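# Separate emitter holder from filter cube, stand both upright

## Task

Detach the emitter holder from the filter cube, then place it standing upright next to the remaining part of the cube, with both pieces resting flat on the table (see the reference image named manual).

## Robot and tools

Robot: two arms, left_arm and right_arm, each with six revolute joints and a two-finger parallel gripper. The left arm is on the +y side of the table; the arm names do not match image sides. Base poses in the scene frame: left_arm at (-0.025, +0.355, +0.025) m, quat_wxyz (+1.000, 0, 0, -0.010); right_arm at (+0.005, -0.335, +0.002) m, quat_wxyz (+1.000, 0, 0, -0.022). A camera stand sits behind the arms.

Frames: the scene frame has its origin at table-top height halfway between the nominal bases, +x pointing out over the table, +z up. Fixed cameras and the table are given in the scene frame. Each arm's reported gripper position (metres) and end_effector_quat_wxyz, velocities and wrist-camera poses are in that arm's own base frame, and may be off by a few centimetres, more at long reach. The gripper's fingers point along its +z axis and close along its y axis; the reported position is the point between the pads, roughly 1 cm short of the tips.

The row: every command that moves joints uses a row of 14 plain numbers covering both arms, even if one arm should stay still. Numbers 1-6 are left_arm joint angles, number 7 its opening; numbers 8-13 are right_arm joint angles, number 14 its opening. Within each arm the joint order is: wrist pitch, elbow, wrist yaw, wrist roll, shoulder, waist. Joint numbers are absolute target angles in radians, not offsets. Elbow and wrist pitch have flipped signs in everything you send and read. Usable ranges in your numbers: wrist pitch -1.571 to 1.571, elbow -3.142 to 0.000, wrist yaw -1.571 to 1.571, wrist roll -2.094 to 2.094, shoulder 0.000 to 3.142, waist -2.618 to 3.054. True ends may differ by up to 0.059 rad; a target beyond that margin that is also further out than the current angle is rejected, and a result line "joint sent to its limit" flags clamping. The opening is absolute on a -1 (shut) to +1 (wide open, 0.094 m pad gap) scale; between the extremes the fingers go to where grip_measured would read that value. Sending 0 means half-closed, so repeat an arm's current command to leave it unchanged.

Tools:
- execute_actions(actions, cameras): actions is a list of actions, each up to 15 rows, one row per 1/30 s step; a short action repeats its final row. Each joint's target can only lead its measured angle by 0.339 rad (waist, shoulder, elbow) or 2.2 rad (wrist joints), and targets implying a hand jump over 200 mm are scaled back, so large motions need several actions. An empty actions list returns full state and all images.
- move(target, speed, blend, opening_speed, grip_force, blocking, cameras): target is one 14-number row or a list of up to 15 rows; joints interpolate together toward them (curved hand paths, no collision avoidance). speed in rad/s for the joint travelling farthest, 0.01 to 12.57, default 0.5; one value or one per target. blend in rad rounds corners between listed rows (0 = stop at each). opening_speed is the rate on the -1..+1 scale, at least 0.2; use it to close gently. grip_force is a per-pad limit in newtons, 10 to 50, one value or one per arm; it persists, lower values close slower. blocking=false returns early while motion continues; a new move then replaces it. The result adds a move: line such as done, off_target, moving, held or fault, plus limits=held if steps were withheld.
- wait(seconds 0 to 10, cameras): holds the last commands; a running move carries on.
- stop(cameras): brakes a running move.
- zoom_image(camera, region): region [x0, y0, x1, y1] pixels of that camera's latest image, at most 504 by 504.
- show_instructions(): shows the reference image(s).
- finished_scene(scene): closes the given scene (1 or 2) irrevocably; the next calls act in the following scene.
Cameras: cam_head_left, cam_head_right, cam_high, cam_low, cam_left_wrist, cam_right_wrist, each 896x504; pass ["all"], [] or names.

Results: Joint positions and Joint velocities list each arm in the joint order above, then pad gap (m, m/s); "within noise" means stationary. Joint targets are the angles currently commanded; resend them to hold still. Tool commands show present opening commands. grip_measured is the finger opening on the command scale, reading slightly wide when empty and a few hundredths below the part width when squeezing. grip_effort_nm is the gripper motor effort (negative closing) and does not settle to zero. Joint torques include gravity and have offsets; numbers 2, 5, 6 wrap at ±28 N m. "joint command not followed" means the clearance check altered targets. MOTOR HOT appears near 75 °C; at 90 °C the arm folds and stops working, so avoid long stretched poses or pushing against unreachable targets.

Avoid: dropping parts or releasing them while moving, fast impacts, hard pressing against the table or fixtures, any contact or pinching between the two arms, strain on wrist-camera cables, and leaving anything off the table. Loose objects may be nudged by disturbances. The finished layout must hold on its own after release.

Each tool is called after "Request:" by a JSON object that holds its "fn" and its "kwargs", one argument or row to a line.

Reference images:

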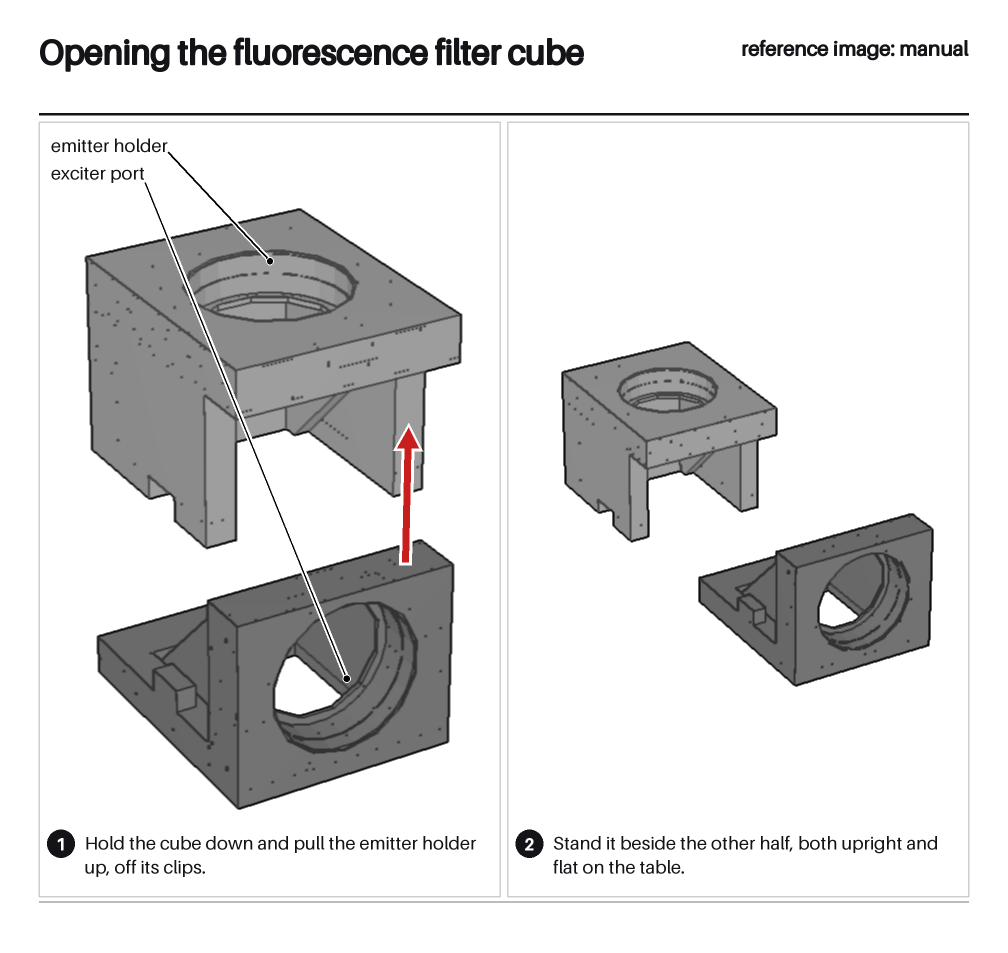

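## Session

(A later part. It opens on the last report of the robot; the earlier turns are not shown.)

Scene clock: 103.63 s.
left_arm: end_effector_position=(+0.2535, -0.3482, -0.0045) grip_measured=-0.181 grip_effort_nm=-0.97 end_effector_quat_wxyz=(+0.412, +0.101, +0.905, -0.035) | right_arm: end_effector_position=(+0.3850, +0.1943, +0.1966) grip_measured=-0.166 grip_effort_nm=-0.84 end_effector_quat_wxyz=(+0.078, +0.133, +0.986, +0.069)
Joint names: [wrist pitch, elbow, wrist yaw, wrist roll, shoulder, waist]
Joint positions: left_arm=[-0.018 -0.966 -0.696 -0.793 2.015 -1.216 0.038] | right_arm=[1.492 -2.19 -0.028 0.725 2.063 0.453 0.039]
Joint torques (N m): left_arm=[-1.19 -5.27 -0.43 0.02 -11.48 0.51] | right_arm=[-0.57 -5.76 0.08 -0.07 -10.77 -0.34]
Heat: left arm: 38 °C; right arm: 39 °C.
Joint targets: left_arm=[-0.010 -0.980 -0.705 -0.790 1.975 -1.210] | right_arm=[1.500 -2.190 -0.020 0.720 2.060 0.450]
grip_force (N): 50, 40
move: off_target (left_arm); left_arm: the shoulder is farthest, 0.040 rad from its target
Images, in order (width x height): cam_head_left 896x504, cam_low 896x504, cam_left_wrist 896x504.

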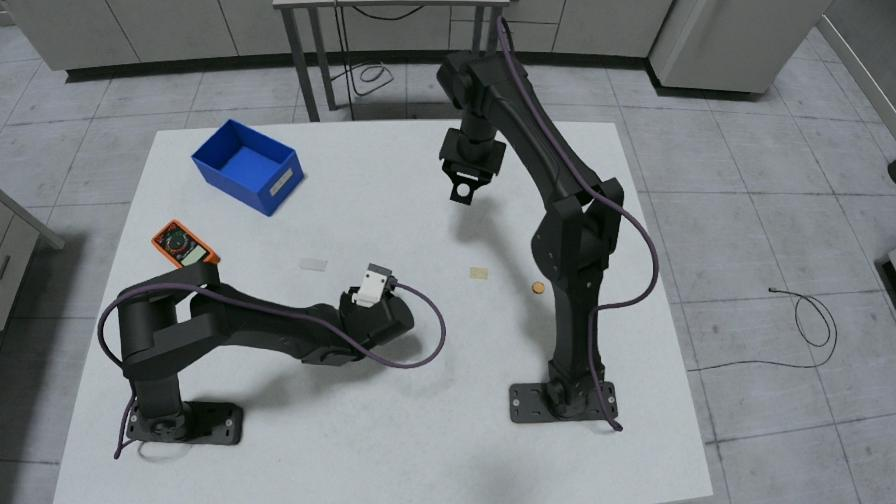

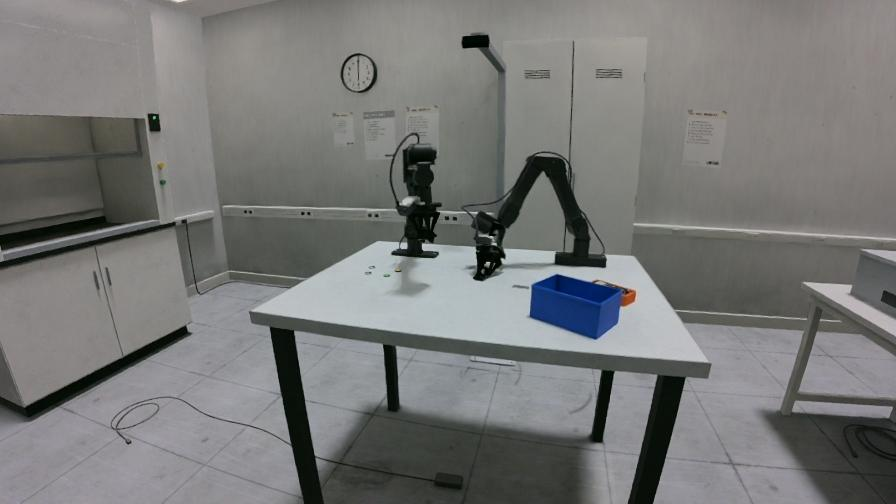

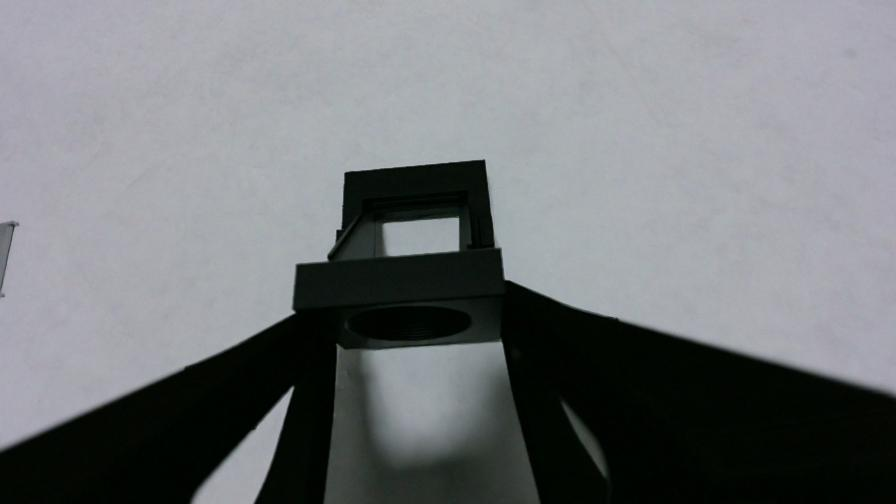

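Request:
{"fn": "move", "kwargs": {
  "target": [0.0,-0.965,-0.7,-0.79,2.05,-1.213,-1,1.5,-2.19,-0.02,0.72,2.06,0.45,-1],
  "speed": 0.06,
  "cameras": ["cam_left_wrist","cam_low","cam_head_left"]
}}

Request:
{"fn": "zoom_image", "kwargs": {
  "camera": "cam_low",
  "region": [450, 230, 510, 290]
}}

Scene clock: 105.50 s.
left_arm: end_effector_position=(+0.2524, -0.3463, -0.0085) grip_measured=-0.181 grip_effort_nm=-0.98 end_effector_quat_wxyz=(+0.408, +0.105, +0.907, -0.030) | right_arm: end_effector_position=(+0.3850, +0.1943, +0.1966) grip_measured=-0.166 grip_effort_nm=-0.84 end_effector_quat_wxyz=(+0.078, +0.133, +0.986, +0.069)
Joint names: [wrist pitch, elbow, wrist yaw, wrist roll, shoulder, waist]
Joint positions: left_arm=[-0.01 -0.966 -0.693 -0.793 2.022 -1.216 0.038] | right_arm=[1.492 -2.19 -0.028 0.725 2.063 0.453 0.039]
Joint torques (N m): left_arm=[-1.17 -4.05 -0.41 0 -6.68 0.27] | right_arm=[-0.57 -5.76 0.08 -0.07 -10.84 -0.36]
Heat: left arm: 38 °C; right arm: 39 °C.
Joint targets: left_arm=[0.000 -0.965 -0.700 -0.790 2.050 -1.213] | right_arm=[1.500 -2.190 -0.020 0.720 2.060 0.450]
grip_force (N): 50, 40
move: done
Images, in order (width x height): cam_head_left 896x504, cam_low 896x504, cam_left_wrist 896x504.

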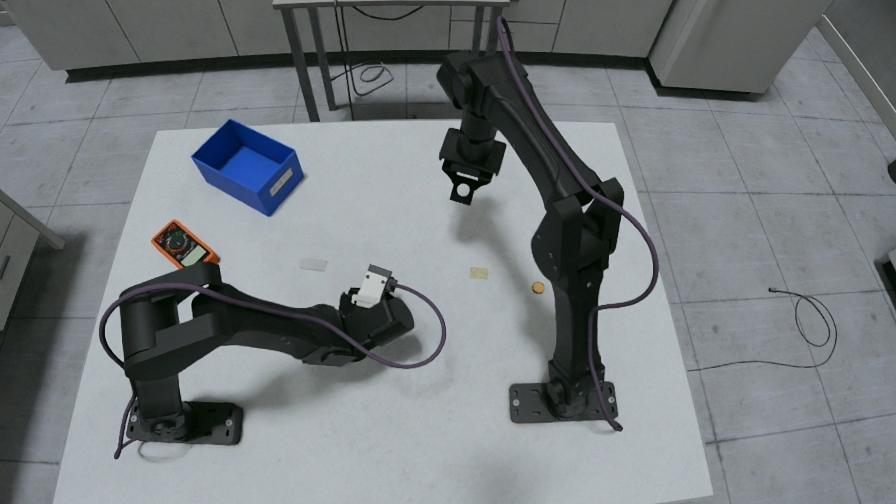

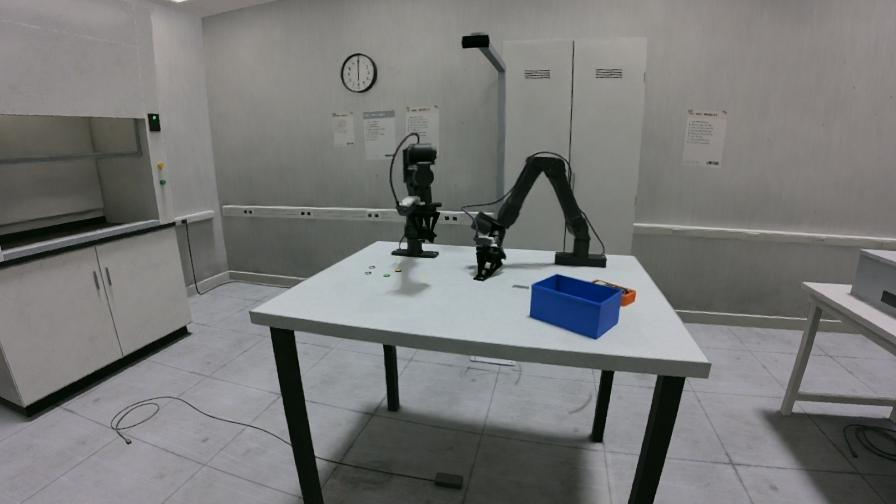

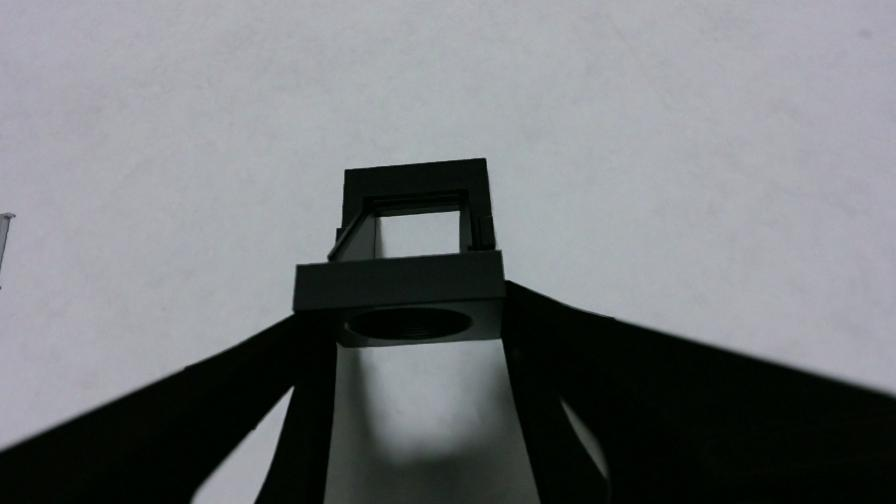

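Scaled by 8.400 from the camera's 896x504 image, which has a finer 1280x720 frame.

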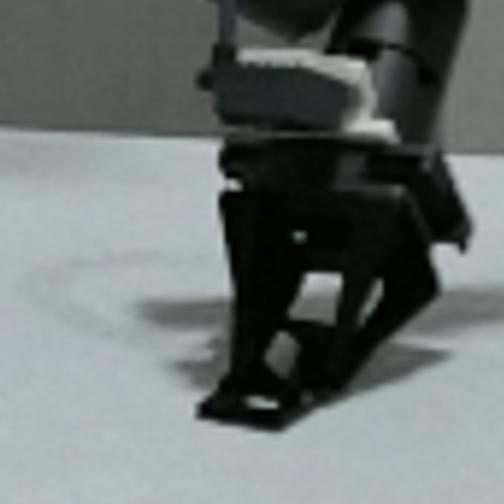

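Request:
{"fn": "move", "kwargs": {
  "target": [0.0,-0.95,-0.7,-0.79,2.068,-1.213,-1,1.5,-2.19,-0.02,0.72,2.06,0.45,-1],
  "speed": 0.06,
  "cameras": ["cam_low"]
}}

Request:
{"fn": "zoom_image", "kwargs": {
  "camera": "cam_low",
  "region": [460, 255, 500, 285]
}}

Scene clock: 106.60 s.
left_arm: end_effector_position=(+0.2536, -0.3452, -0.0104) grip_measured=-0.181 grip_effort_nm=-0.98 end_effector_quat_wxyz=(+0.411, +0.103, +0.905, -0.026) | right_arm: end_effector_position=(+0.3850, +0.1943, +0.1966) grip_measured=-0.166 grip_effort_nm=-0.84 end_effector_quat_wxyz=(+0.078, +0.133, +0.986, +0.069)
Joint names: [wrist pitch, elbow, wrist yaw, wrist roll, shoulder, waist]
Joint positions: left_arm=[-0.017 -0.966 -0.704 -0.793 2.031 -1.216 0.038] | right_arm=[1.492 -2.19 -0.028 0.725 2.063 0.453 0.039]
Joint torques (N m): left_arm=[-1.07 -2.95 -0.29 0 -6.19 0.23] | right_arm=[-0.55 -5.75 0.07 -0.07 -10.82 -0.31]
Heat: left arm: 37 °C; right arm: 39 °C.
Joint targets: left_arm=[0.000 -0.950 -0.700 -0.790 2.068 -1.213] | right_arm=[1.500 -2.190 -0.020 0.720 2.060 0.450]
grip_force (N): 50, 40
move: off_target (left_arm); left_arm: the shoulder is farthest, 0.037 rad from its target
Images, in order (width x height): cam_low 896x504.

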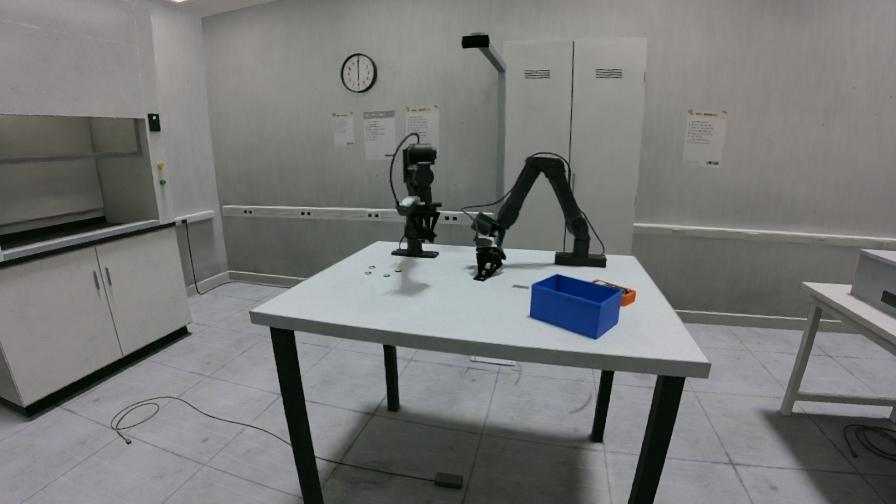

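Scaled by 12.600 from the camera's 896x504 image, which has a finer 1280x720 frame.

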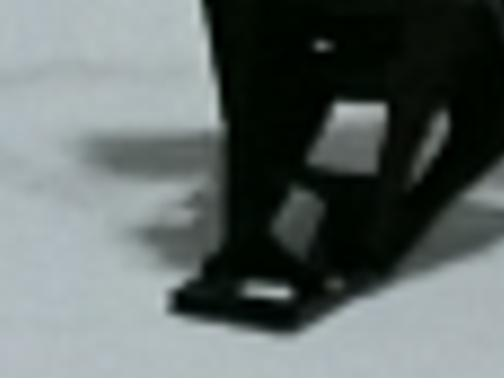

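Request:
{"fn": "move", "kwargs": {
  "target": [-0.01,-0.96,-0.7,-0.79,2.055,-1.215,0.3,1.5,-2.19,-0.02,0.72,2.06,0.45,-1],
  "speed": 0.06,
  "opening_speed": 0.4,
  "cameras": ["cam_low","cam_left_wrist"]
}}

Request:
{"fn": "zoom_image", "kwargs": {
  "camera": "cam_low",
  "region": [460, 255, 500, 285]
}}

Scene clock: 110.53 s.
left_arm: end_effector_position=(+0.2539, -0.3452, -0.0102) grip_measured=+0.298 grip_effort_nm=0.14 end_effector_quat_wxyz=(+0.412, +0.103, +0.905, -0.025) | right_arm: end_effector_position=(+0.3850, +0.1943, +0.1966) grip_measured=-0.166 grip_effort_nm=-0.84 end_effector_quat_wxyz=(+0.078, +0.133, +0.986, +0.069)
Joint names: [wrist pitch, elbow, wrist yaw, wrist roll, shoulder, waist]
Joint positions: left_arm=[-0.018 -0.966 -0.706 -0.793 2.032 -1.216 0.061] | right_arm=[1.492 -2.19 -0.028 0.725 2.063 0.453 0.039]
Joint torques (N m): left_arm=[-1.2 -3.71 -0.29 0 -7.01 0.1] | right_arm=[-0.57 -5.78 0.08 -0.06 -10.8 -0.28]
Heat: left arm: 36 °C; right arm: 38 °C.
Joint targets: left_arm=[-0.010 -0.960 -0.700 -0.790 2.055 -1.215] | right_arm=[1.500 -2.190 -0.020 0.720 2.060 0.450]
grip_force (N): 50, 40
move: done
Images, in order (width x height): cam_low 896x504, cam_left_wrist 896x504.

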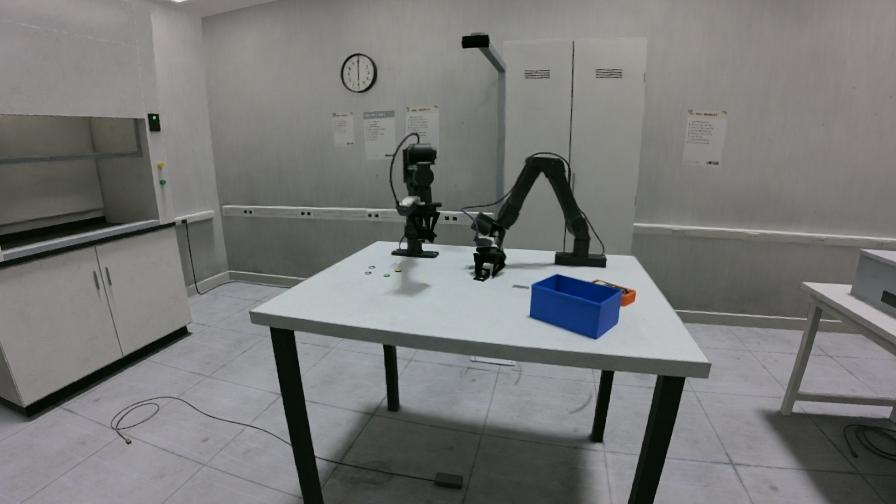

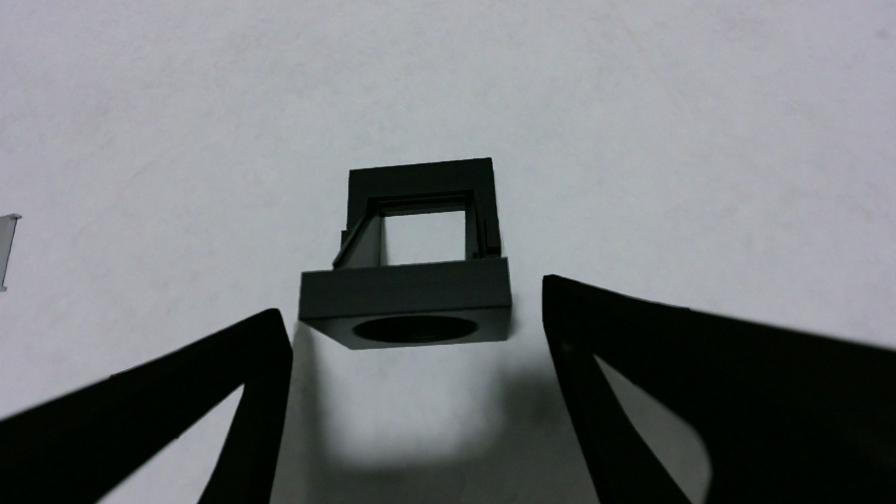

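Scaled by 12.600 from the camera's 896x504 image, which has a finer 1280x720 frame.

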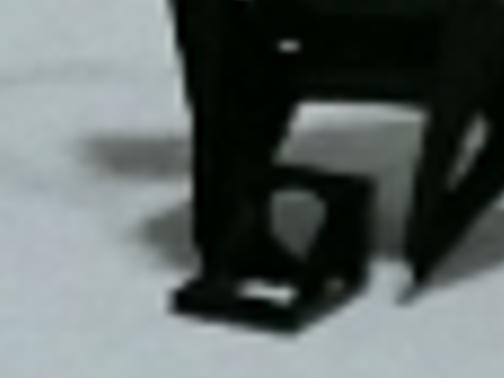

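Request:
{"fn": "move", "kwargs": {
  "target": [
    [0.015,-0.88,-0.83,-0.86,1.85,-1.322,0.3,1.45,-2.0,-0.02,0.85,2.08,0.55,-1],
    [0.3,-1.0,-1.1,-1.1,1.3,-1.2,0.6,1.37,-1.81,-0.02,0.885,2.08,0.6,-1]
  ],
  "speed": [0.2,0.6],
  "blend": [0.03,0],
  "cameras": ["cam_low","cam_right_wrist","cam_head_left","cam_left_wrist"]
}}

Request:
{"fn": "zoom_image", "kwargs": {
  "camera": "cam_low",
  "region": [420, 220, 510, 290]
}}

Request:
{"fn": "zoom_image", "kwargs": {
  "camera": "cam_head_left",
  "region": [340, 230, 500, 310]
}}

Scene clock: 114.73 s.
left_arm: end_effector_position=(+0.2677, -0.2506, +0.2637) grip_measured=+0.598 grip_effort_nm=0.13 end_effector_quat_wxyz=(+0.580, -0.195, +0.771, -0.174) | right_arm: end_effector_position=(+0.3194, +0.2225, +0.0981) grip_measured=-0.166 grip_effort_nm=-0.84 end_effector_quat_wxyz=(-0.022, +0.140, +0.990, -0.001)
Joint names: [wrist pitch, elbow, wrist yaw, wrist roll, shoulder, waist]
Joint positions: left_arm=[0.281 -0.982 -1.085 -1.092 1.308 -1.205 0.075] | right_arm=[1.356 -1.818 -0.028 0.874 2.067 0.593 0.039]
Joint torques (N m): left_arm=[-1.38 -7.24 -0.47 -0.13 -4.82 0.47] | right_arm=[-0.08 -5.03 0.06 0.1 -9.59 0.55]
Heat: left arm: 35 °C; right arm: 37 °C.
Joint targets: left_arm=[0.300 -1.000 -1.100 -1.100 1.300 -1.200] | right_arm=[1.370 -1.810 -0.020 0.885 2.080 0.600]
grip_force (N): 50, 40
move: done
Images, in order (width x height): cam_head_left 896x504, cam_low 896x504, cam_left_wrist 896x504, cam_right_wrist 896x504.

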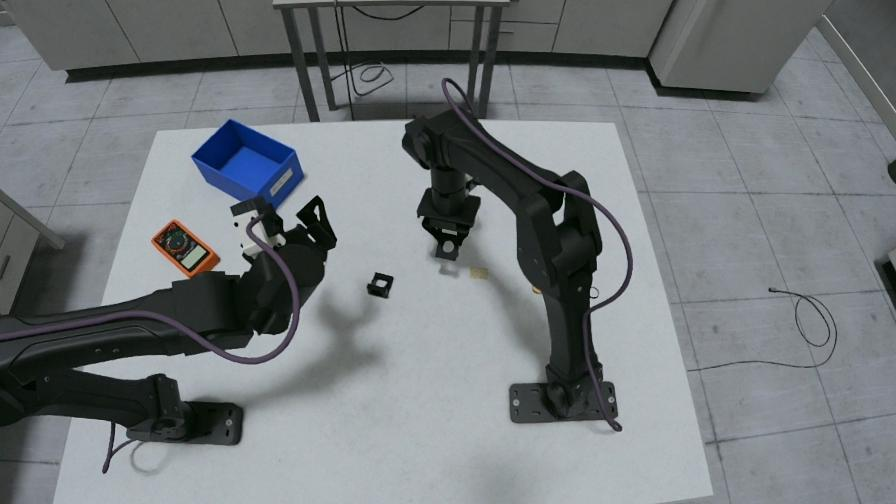

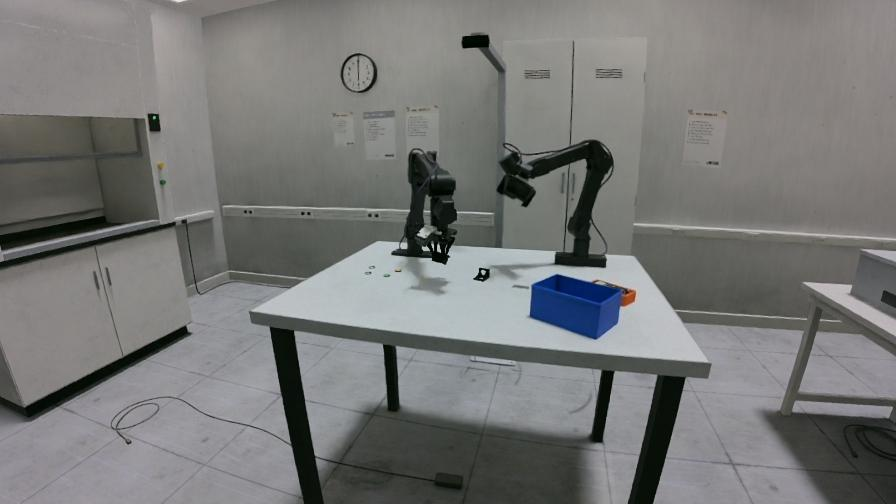

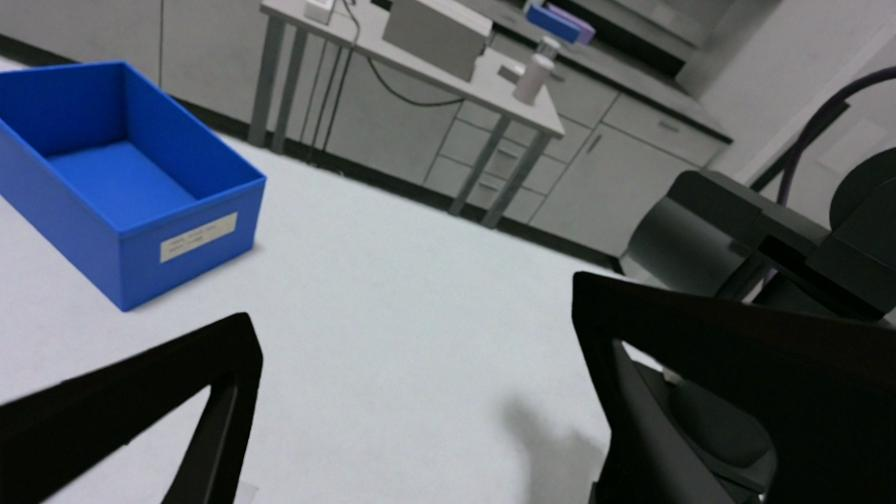

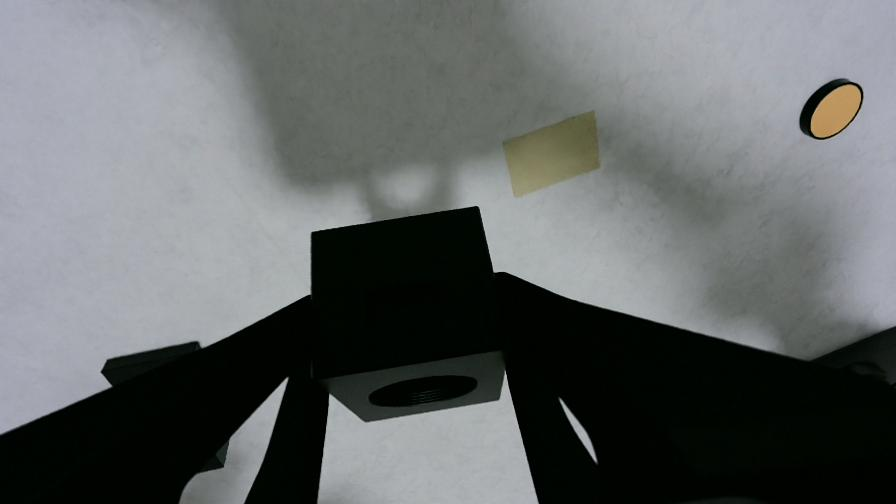

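Scaled by 5.600 from the camera's 896x504 image, which has a finer 1280x720 frame.

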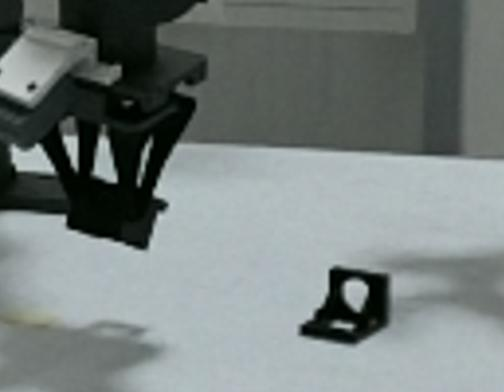

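Scaled by 3.150 from the camera's 896x504 image, which has a finer 1280x720 frame.

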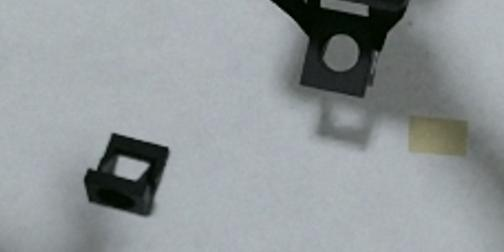

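Request:
{"fn": "move", "kwargs": {
  "target": [0.3,-1.0,-1.1,-1.1,1.3,-1.2,0.6,1.56,-2.0,-0.34,0.83,2.34,0.484,-1],
  "speed": 0.3,
  "cameras": ["cam_low","cam_right_wrist","cam_head_left","cam_high"]
}}

Request:
{"fn": "zoom_image", "kwargs": {
  "camera": "cam_low",
  "region": [430, 230, 500, 290]
}}

Request:
{"fn": "zoom_image", "kwargs": {
  "camera": "cam_high",
  "region": [450, 140, 590, 250]
}}

Scene clock: 119.13 s.
left_arm: end_effector_position=(+0.2677, -0.2506, +0.2637) grip_measured=+0.598 grip_effort_nm=0.14 end_effector_quat_wxyz=(+0.580, -0.195, +0.771, -0.174) | right_arm: end_effector_position=(+0.3100, +0.2320, +0.0521) grip_measured=-0.166 grip_effort_nm=-0.84 end_effector_quat_wxyz=(-0.212, +0.190, +0.958, +0.040)
Joint names: [wrist pitch, elbow, wrist yaw, wrist roll, shoulder, waist]
Joint positions: left_arm=[0.281 -0.982 -1.085 -1.092 1.308 -1.205 0.075] | right_arm=[1.51 -1.976 -0.327 0.833 2.327 0.49 0.039]
Joint torques (N m): left_arm=[-1.4 -7.2 -0.46 -0.12 -4.77 0.5] | right_arm=[0.75 -7.64 -0.34 -0.06 -11.04 -0.55]
Heat: left arm: 34 °C; right arm: 36 °C.
Joint targets: left_arm=[0.300 -1.000 -1.100 -1.100 1.300 -1.200] | right_arm=[1.560 -2.000 -0.340 0.830 2.340 0.484]
grip_force (N): 50, 40
move: off_target (right_arm); right_arm: the wrist pitch is farthest, 0.050 rad from its target
Images, in order (width x height): cam_head_left 896x504, cam_high 896x504, cam_low 896x504, cam_right_wrist 896x504.

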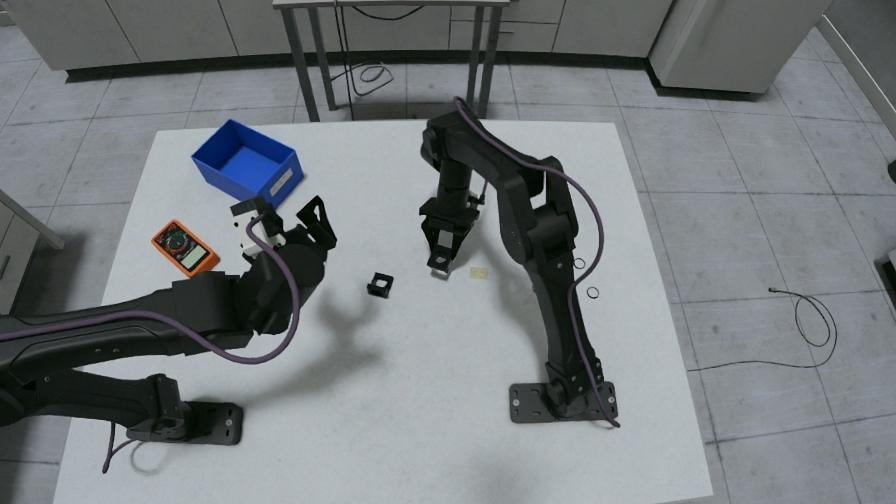

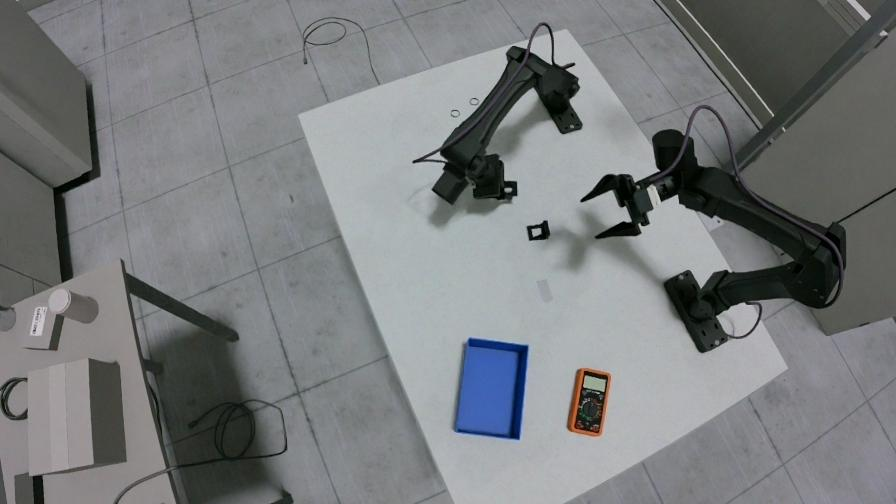

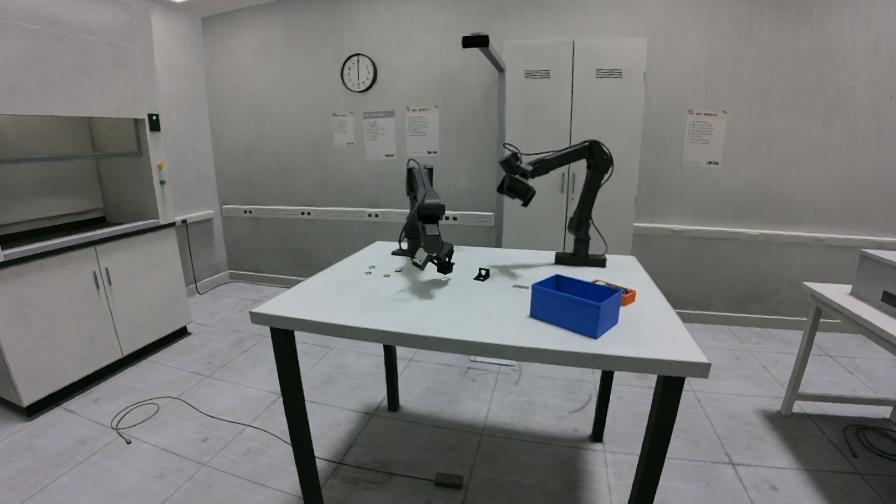

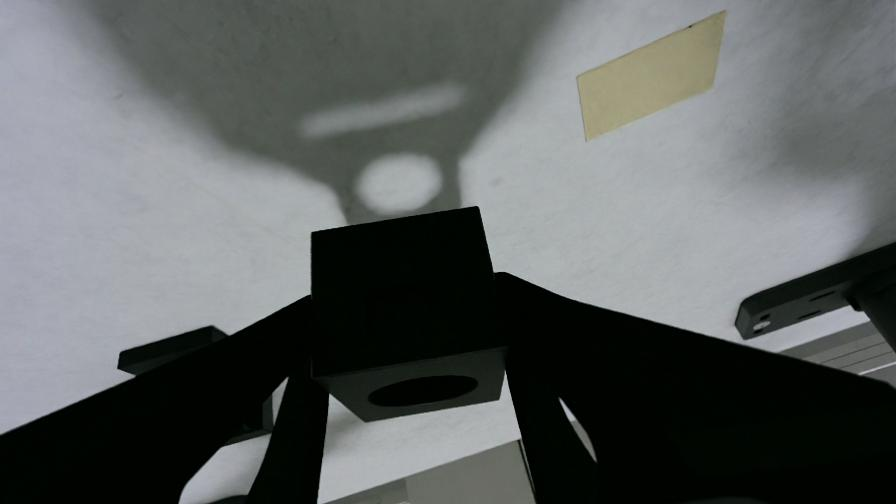

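Scaled by 7.200 from the camera's 896x504 image, which has a finer 1280x720 frame.

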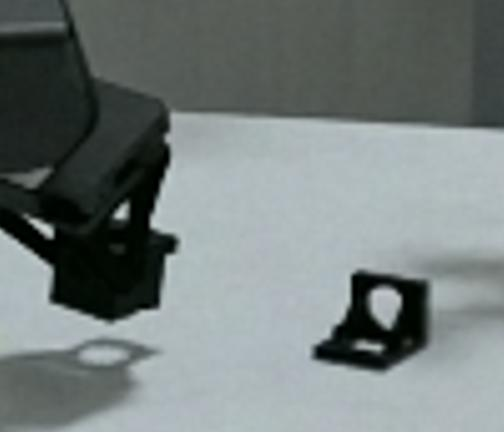

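Scaled by 3.600 from the camera's 896x504 image, which has a finer 1280x720 frame.

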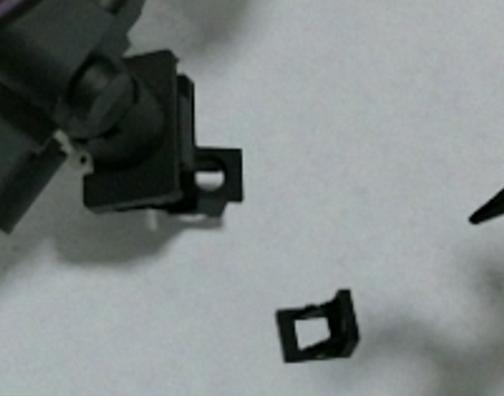

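Request:
{"fn": "move", "kwargs": {
  "target": [0.3,-1.0,-1.1,-1.1,1.3,-1.2,0.6,1.5,-1.94,-0.345,0.83,2.352,0.484,-1],
  "speed": 0.1,
  "cameras": ["cam_low"]
}}

Request:
{"fn": "zoom_image", "kwargs": {
  "camera": "cam_low",
  "region": [430, 230, 500, 290]
}}

Scene clock: 120.83 s.
left_arm: end_effector_position=(+0.2677, -0.2506, +0.2637) grip_measured=+0.598 grip_effort_nm=0.14 end_effector_quat_wxyz=(+0.580, -0.195, +0.771, -0.174) | right_arm: end_effector_position=(+0.3088, +0.2324, +0.0414) grip_measured=-0.166 grip_effort_nm=-0.84 end_effector_quat_wxyz=(-0.216, +0.191, +0.957, +0.040)
Joint names: [wrist pitch, elbow, wrist yaw, wrist roll, shoulder, waist]
Joint positions: left_arm=[0.281 -0.982 -1.085 -1.092 1.308 -1.205 0.075] | right_arm=[1.479 -1.948 -0.333 0.833 2.337 0.49 0.039]
Joint torques (N m): left_arm=[-1.38 -7.21 -0.47 -0.11 -4.74 0.47] | right_arm=[0.49 -4.49 -0.34 -0.05 -10.91 -0.53]
Heat: left arm: 34 °C; right arm: 36 °C.
Joint targets: left_arm=[0.300 -1.000 -1.100 -1.100 1.300 -1.200] | right_arm=[1.500 -1.940 -0.345 0.830 2.352 0.484]
grip_force (N): 50, 40
move: done
Images, in order (width x height): cam_low 896x504.

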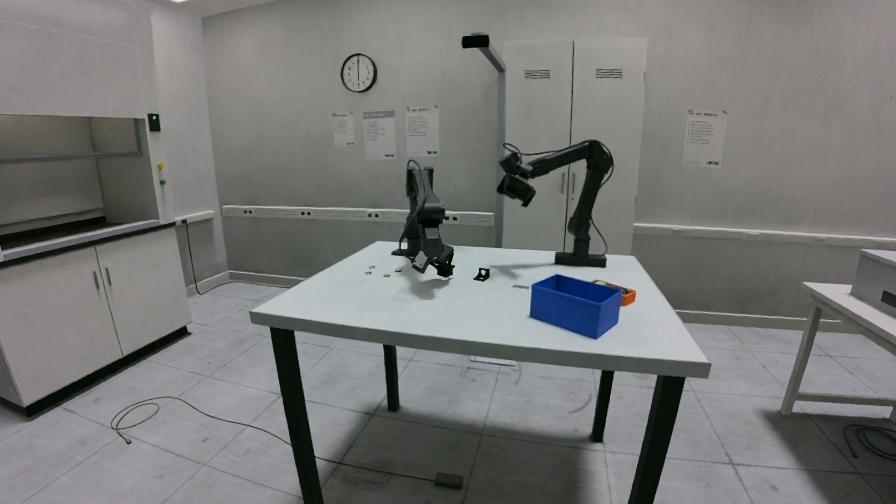

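Scaled by 7.200 from the camera's 896x504 image, which has a finer 1280x720 frame.

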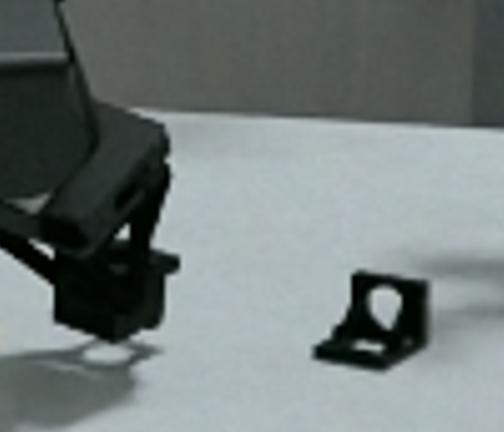

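Request:
{"fn": "move", "kwargs": {
  "target": [
    [0.3,-1.0,-1.1,-1.1,1.3,-1.2,0.6,1.478,-1.922,-0.345,0.83,2.356,0.484,-1],
    [0.3,-1.0,-1.1,-1.1,1.3,-1.2,0.6,1.462,-1.908,-0.345,0.83,2.359,0.484,-1]
  ],
  "speed": 0.06,
  "cameras": ["cam_low"]
}}

Request:
{"fn": "zoom_image", "kwargs": {
  "camera": "cam_low",
  "region": [430, 230, 500, 290]
}}

Scene clock: 122.73 s.
left_arm: end_effector_position=(+0.2677, -0.2506, +0.2637) grip_measured=+0.598 grip_effort_nm=0.14 end_effector_quat_wxyz=(+0.580, -0.195, +0.771, -0.174) | right_arm: end_effector_position=(+0.3086, +0.2324, +0.0313) grip_measured=-0.166 grip_effort_nm=-0.84 end_effector_quat_wxyz=(-0.215, +0.191, +0.957, +0.040)
Joint names: [wrist pitch, elbow, wrist yaw, wrist roll, shoulder, waist]
Joint positions: left_arm=[0.281 -0.982 -1.085 -1.092 1.308 -1.205 0.075] | right_arm=[1.441 -1.917 -0.333 0.833 2.342 0.49 0.039]
Joint torques (N m): left_arm=[-1.4 -7.2 -0.49 -0.11 -4.77 0.44] | right_arm=[0.49 -4.37 -0.34 -0.04 -10.74 -0.59]
Heat: left arm: 34 °C; right arm: 36 °C.
Joint targets: left_arm=[0.300 -1.000 -1.100 -1.100 1.300 -1.200] | right_arm=[1.462 -1.908 -0.345 0.830 2.359 0.484]
grip_force (N): 50, 40
move: done
Images, in order (width x height): cam_low 896x504.

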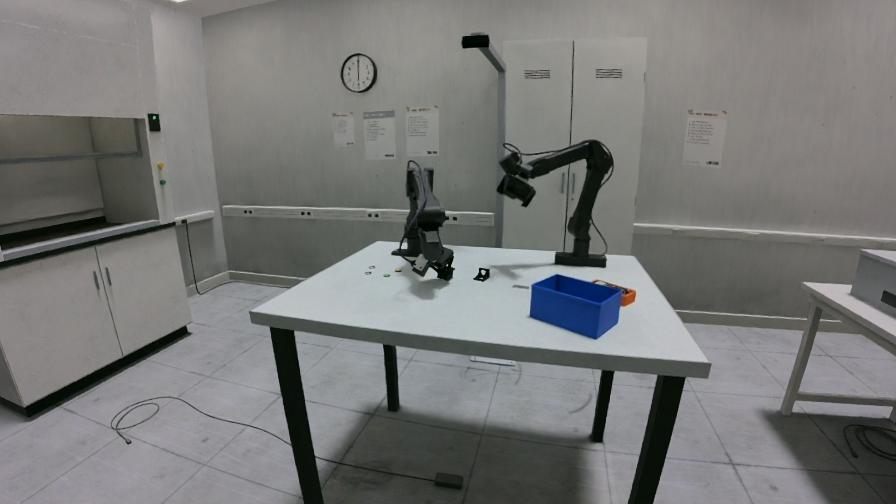

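Scaled by 7.200 from the camera's 896x504 image, which has a finer 1280x720 frame.

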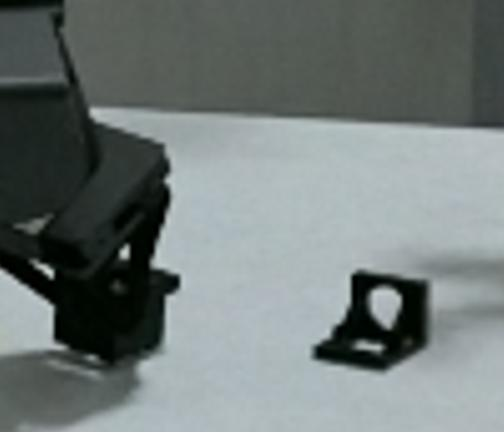

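Request:
{"fn": "move", "kwargs": {
  "target": [0.3,-1.0,-1.1,-1.1,1.3,-1.2,0.6,1.448,-1.896,-0.345,0.83,2.363,0.484,-1],
  "speed": 0.05
}}

Request:
{"fn": "move", "kwargs": {
  "target": [0.3,-1.0,-1.1,-1.1,1.3,-1.2,0.6,1.434,-1.884,-0.345,0.83,2.367,0.484,-1],
  "speed": 0.05,
  "cameras": ["cam_low"]
}}

Request:
{"fn": "zoom_image", "kwargs": {
  "camera": "cam_low",
  "region": [430, 250, 470, 285]
}}

Scene clock: 124.00 s.
left_arm: end_effector_position=(+0.2677, -0.2506, +0.2637) grip_measured=+0.598 grip_effort_nm=0.14 end_effector_quat_wxyz=(+0.580, -0.195, +0.771, -0.174) | right_arm: end_effector_position=(+0.3086, +0.2324, +0.0283) grip_measured=-0.166 grip_effort_nm=-0.84 end_effector_quat_wxyz=(-0.214, +0.190, +0.957, +0.041)
Joint names: [wrist pitch, elbow, wrist yaw, wrist roll, shoulder, waist]
Joint positions: left_arm=[0.281 -0.982 -1.085 -1.092 1.308 -1.205 0.075] | right_arm=[1.427 -1.905 -0.333 0.833 2.342 0.49 0.039]
Joint torques (N m): left_arm=[-1.39 -7.23 -0.47 -0.13 -4.79 0.51] | right_arm=[0.45 -4.34 -0.34 -0.03 -10.47 -0.54]
Heat: left arm: 34 °C; right arm: 36 °C.
Joint targets: left_arm=[0.300 -1.000 -1.100 -1.100 1.300 -1.200] | right_arm=[1.448 -1.896 -0.345 0.830 2.363 0.484]
grip_force (N): 50, 40
move: done

Scene clock: 124.70 s.
left_arm: end_effector_position=(+0.2677, -0.2506, +0.2637) grip_measured=+0.598 grip_effort_nm=0.13 end_effector_quat_wxyz=(+0.580, -0.195, +0.771, -0.174) | right_arm: end_effector_position=(+0.3064, +0.2330, +0.0263) grip_measured=-0.166 grip_effort_nm=-0.84 end_effector_quat_wxyz=(-0.220, +0.191, +0.956, +0.042)
Joint names: [wrist pitch, elbow, wrist yaw, wrist roll, shoulder, waist]
Joint positions: left_arm=[0.281 -0.982 -1.085 -1.092 1.308 -1.205 0.075] | right_arm=[1.424 -1.897 -0.342 0.832 2.345 0.49 0.039]
Joint torques (N m): left_arm=[-1.39 -7.25 -0.47 -0.12 -4.86 0.53] | right_arm=[0.37 -3.88 -0.22 -0.03 -10.26 -0.53]
Heat: left arm: 33 °C; right arm: 35 °C.
Joint targets: left_arm=[0.300 -1.000 -1.100 -1.100 1.300 -1.200] | right_arm=[1.434 -1.884 -0.345 0.830 2.367 0.484]
grip_force (N): 50, 40
move: done
Images, in order (width x height): cam_low 896x504.

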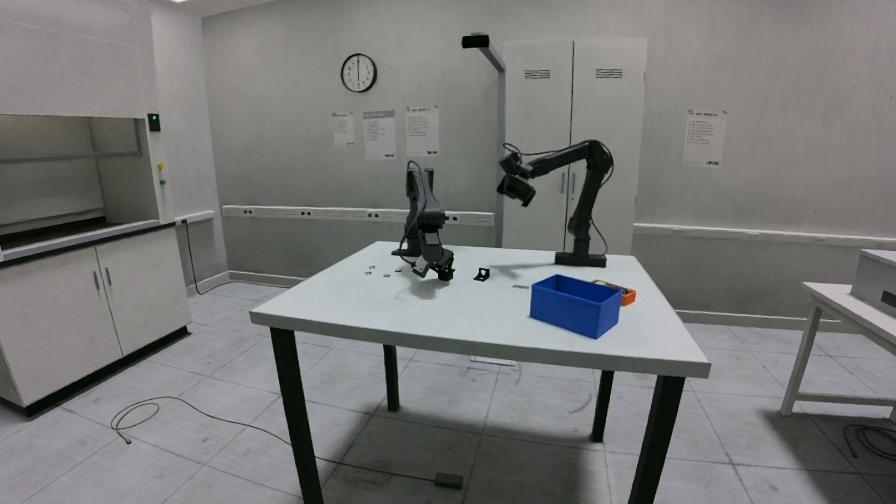

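Scaled by 12.600 from the camera's 896x504 image, which has a finer 1280x720 frame.

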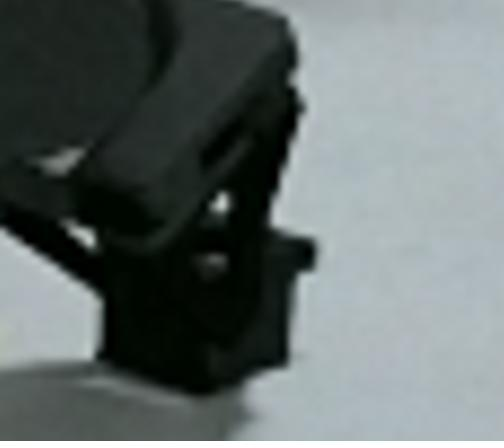

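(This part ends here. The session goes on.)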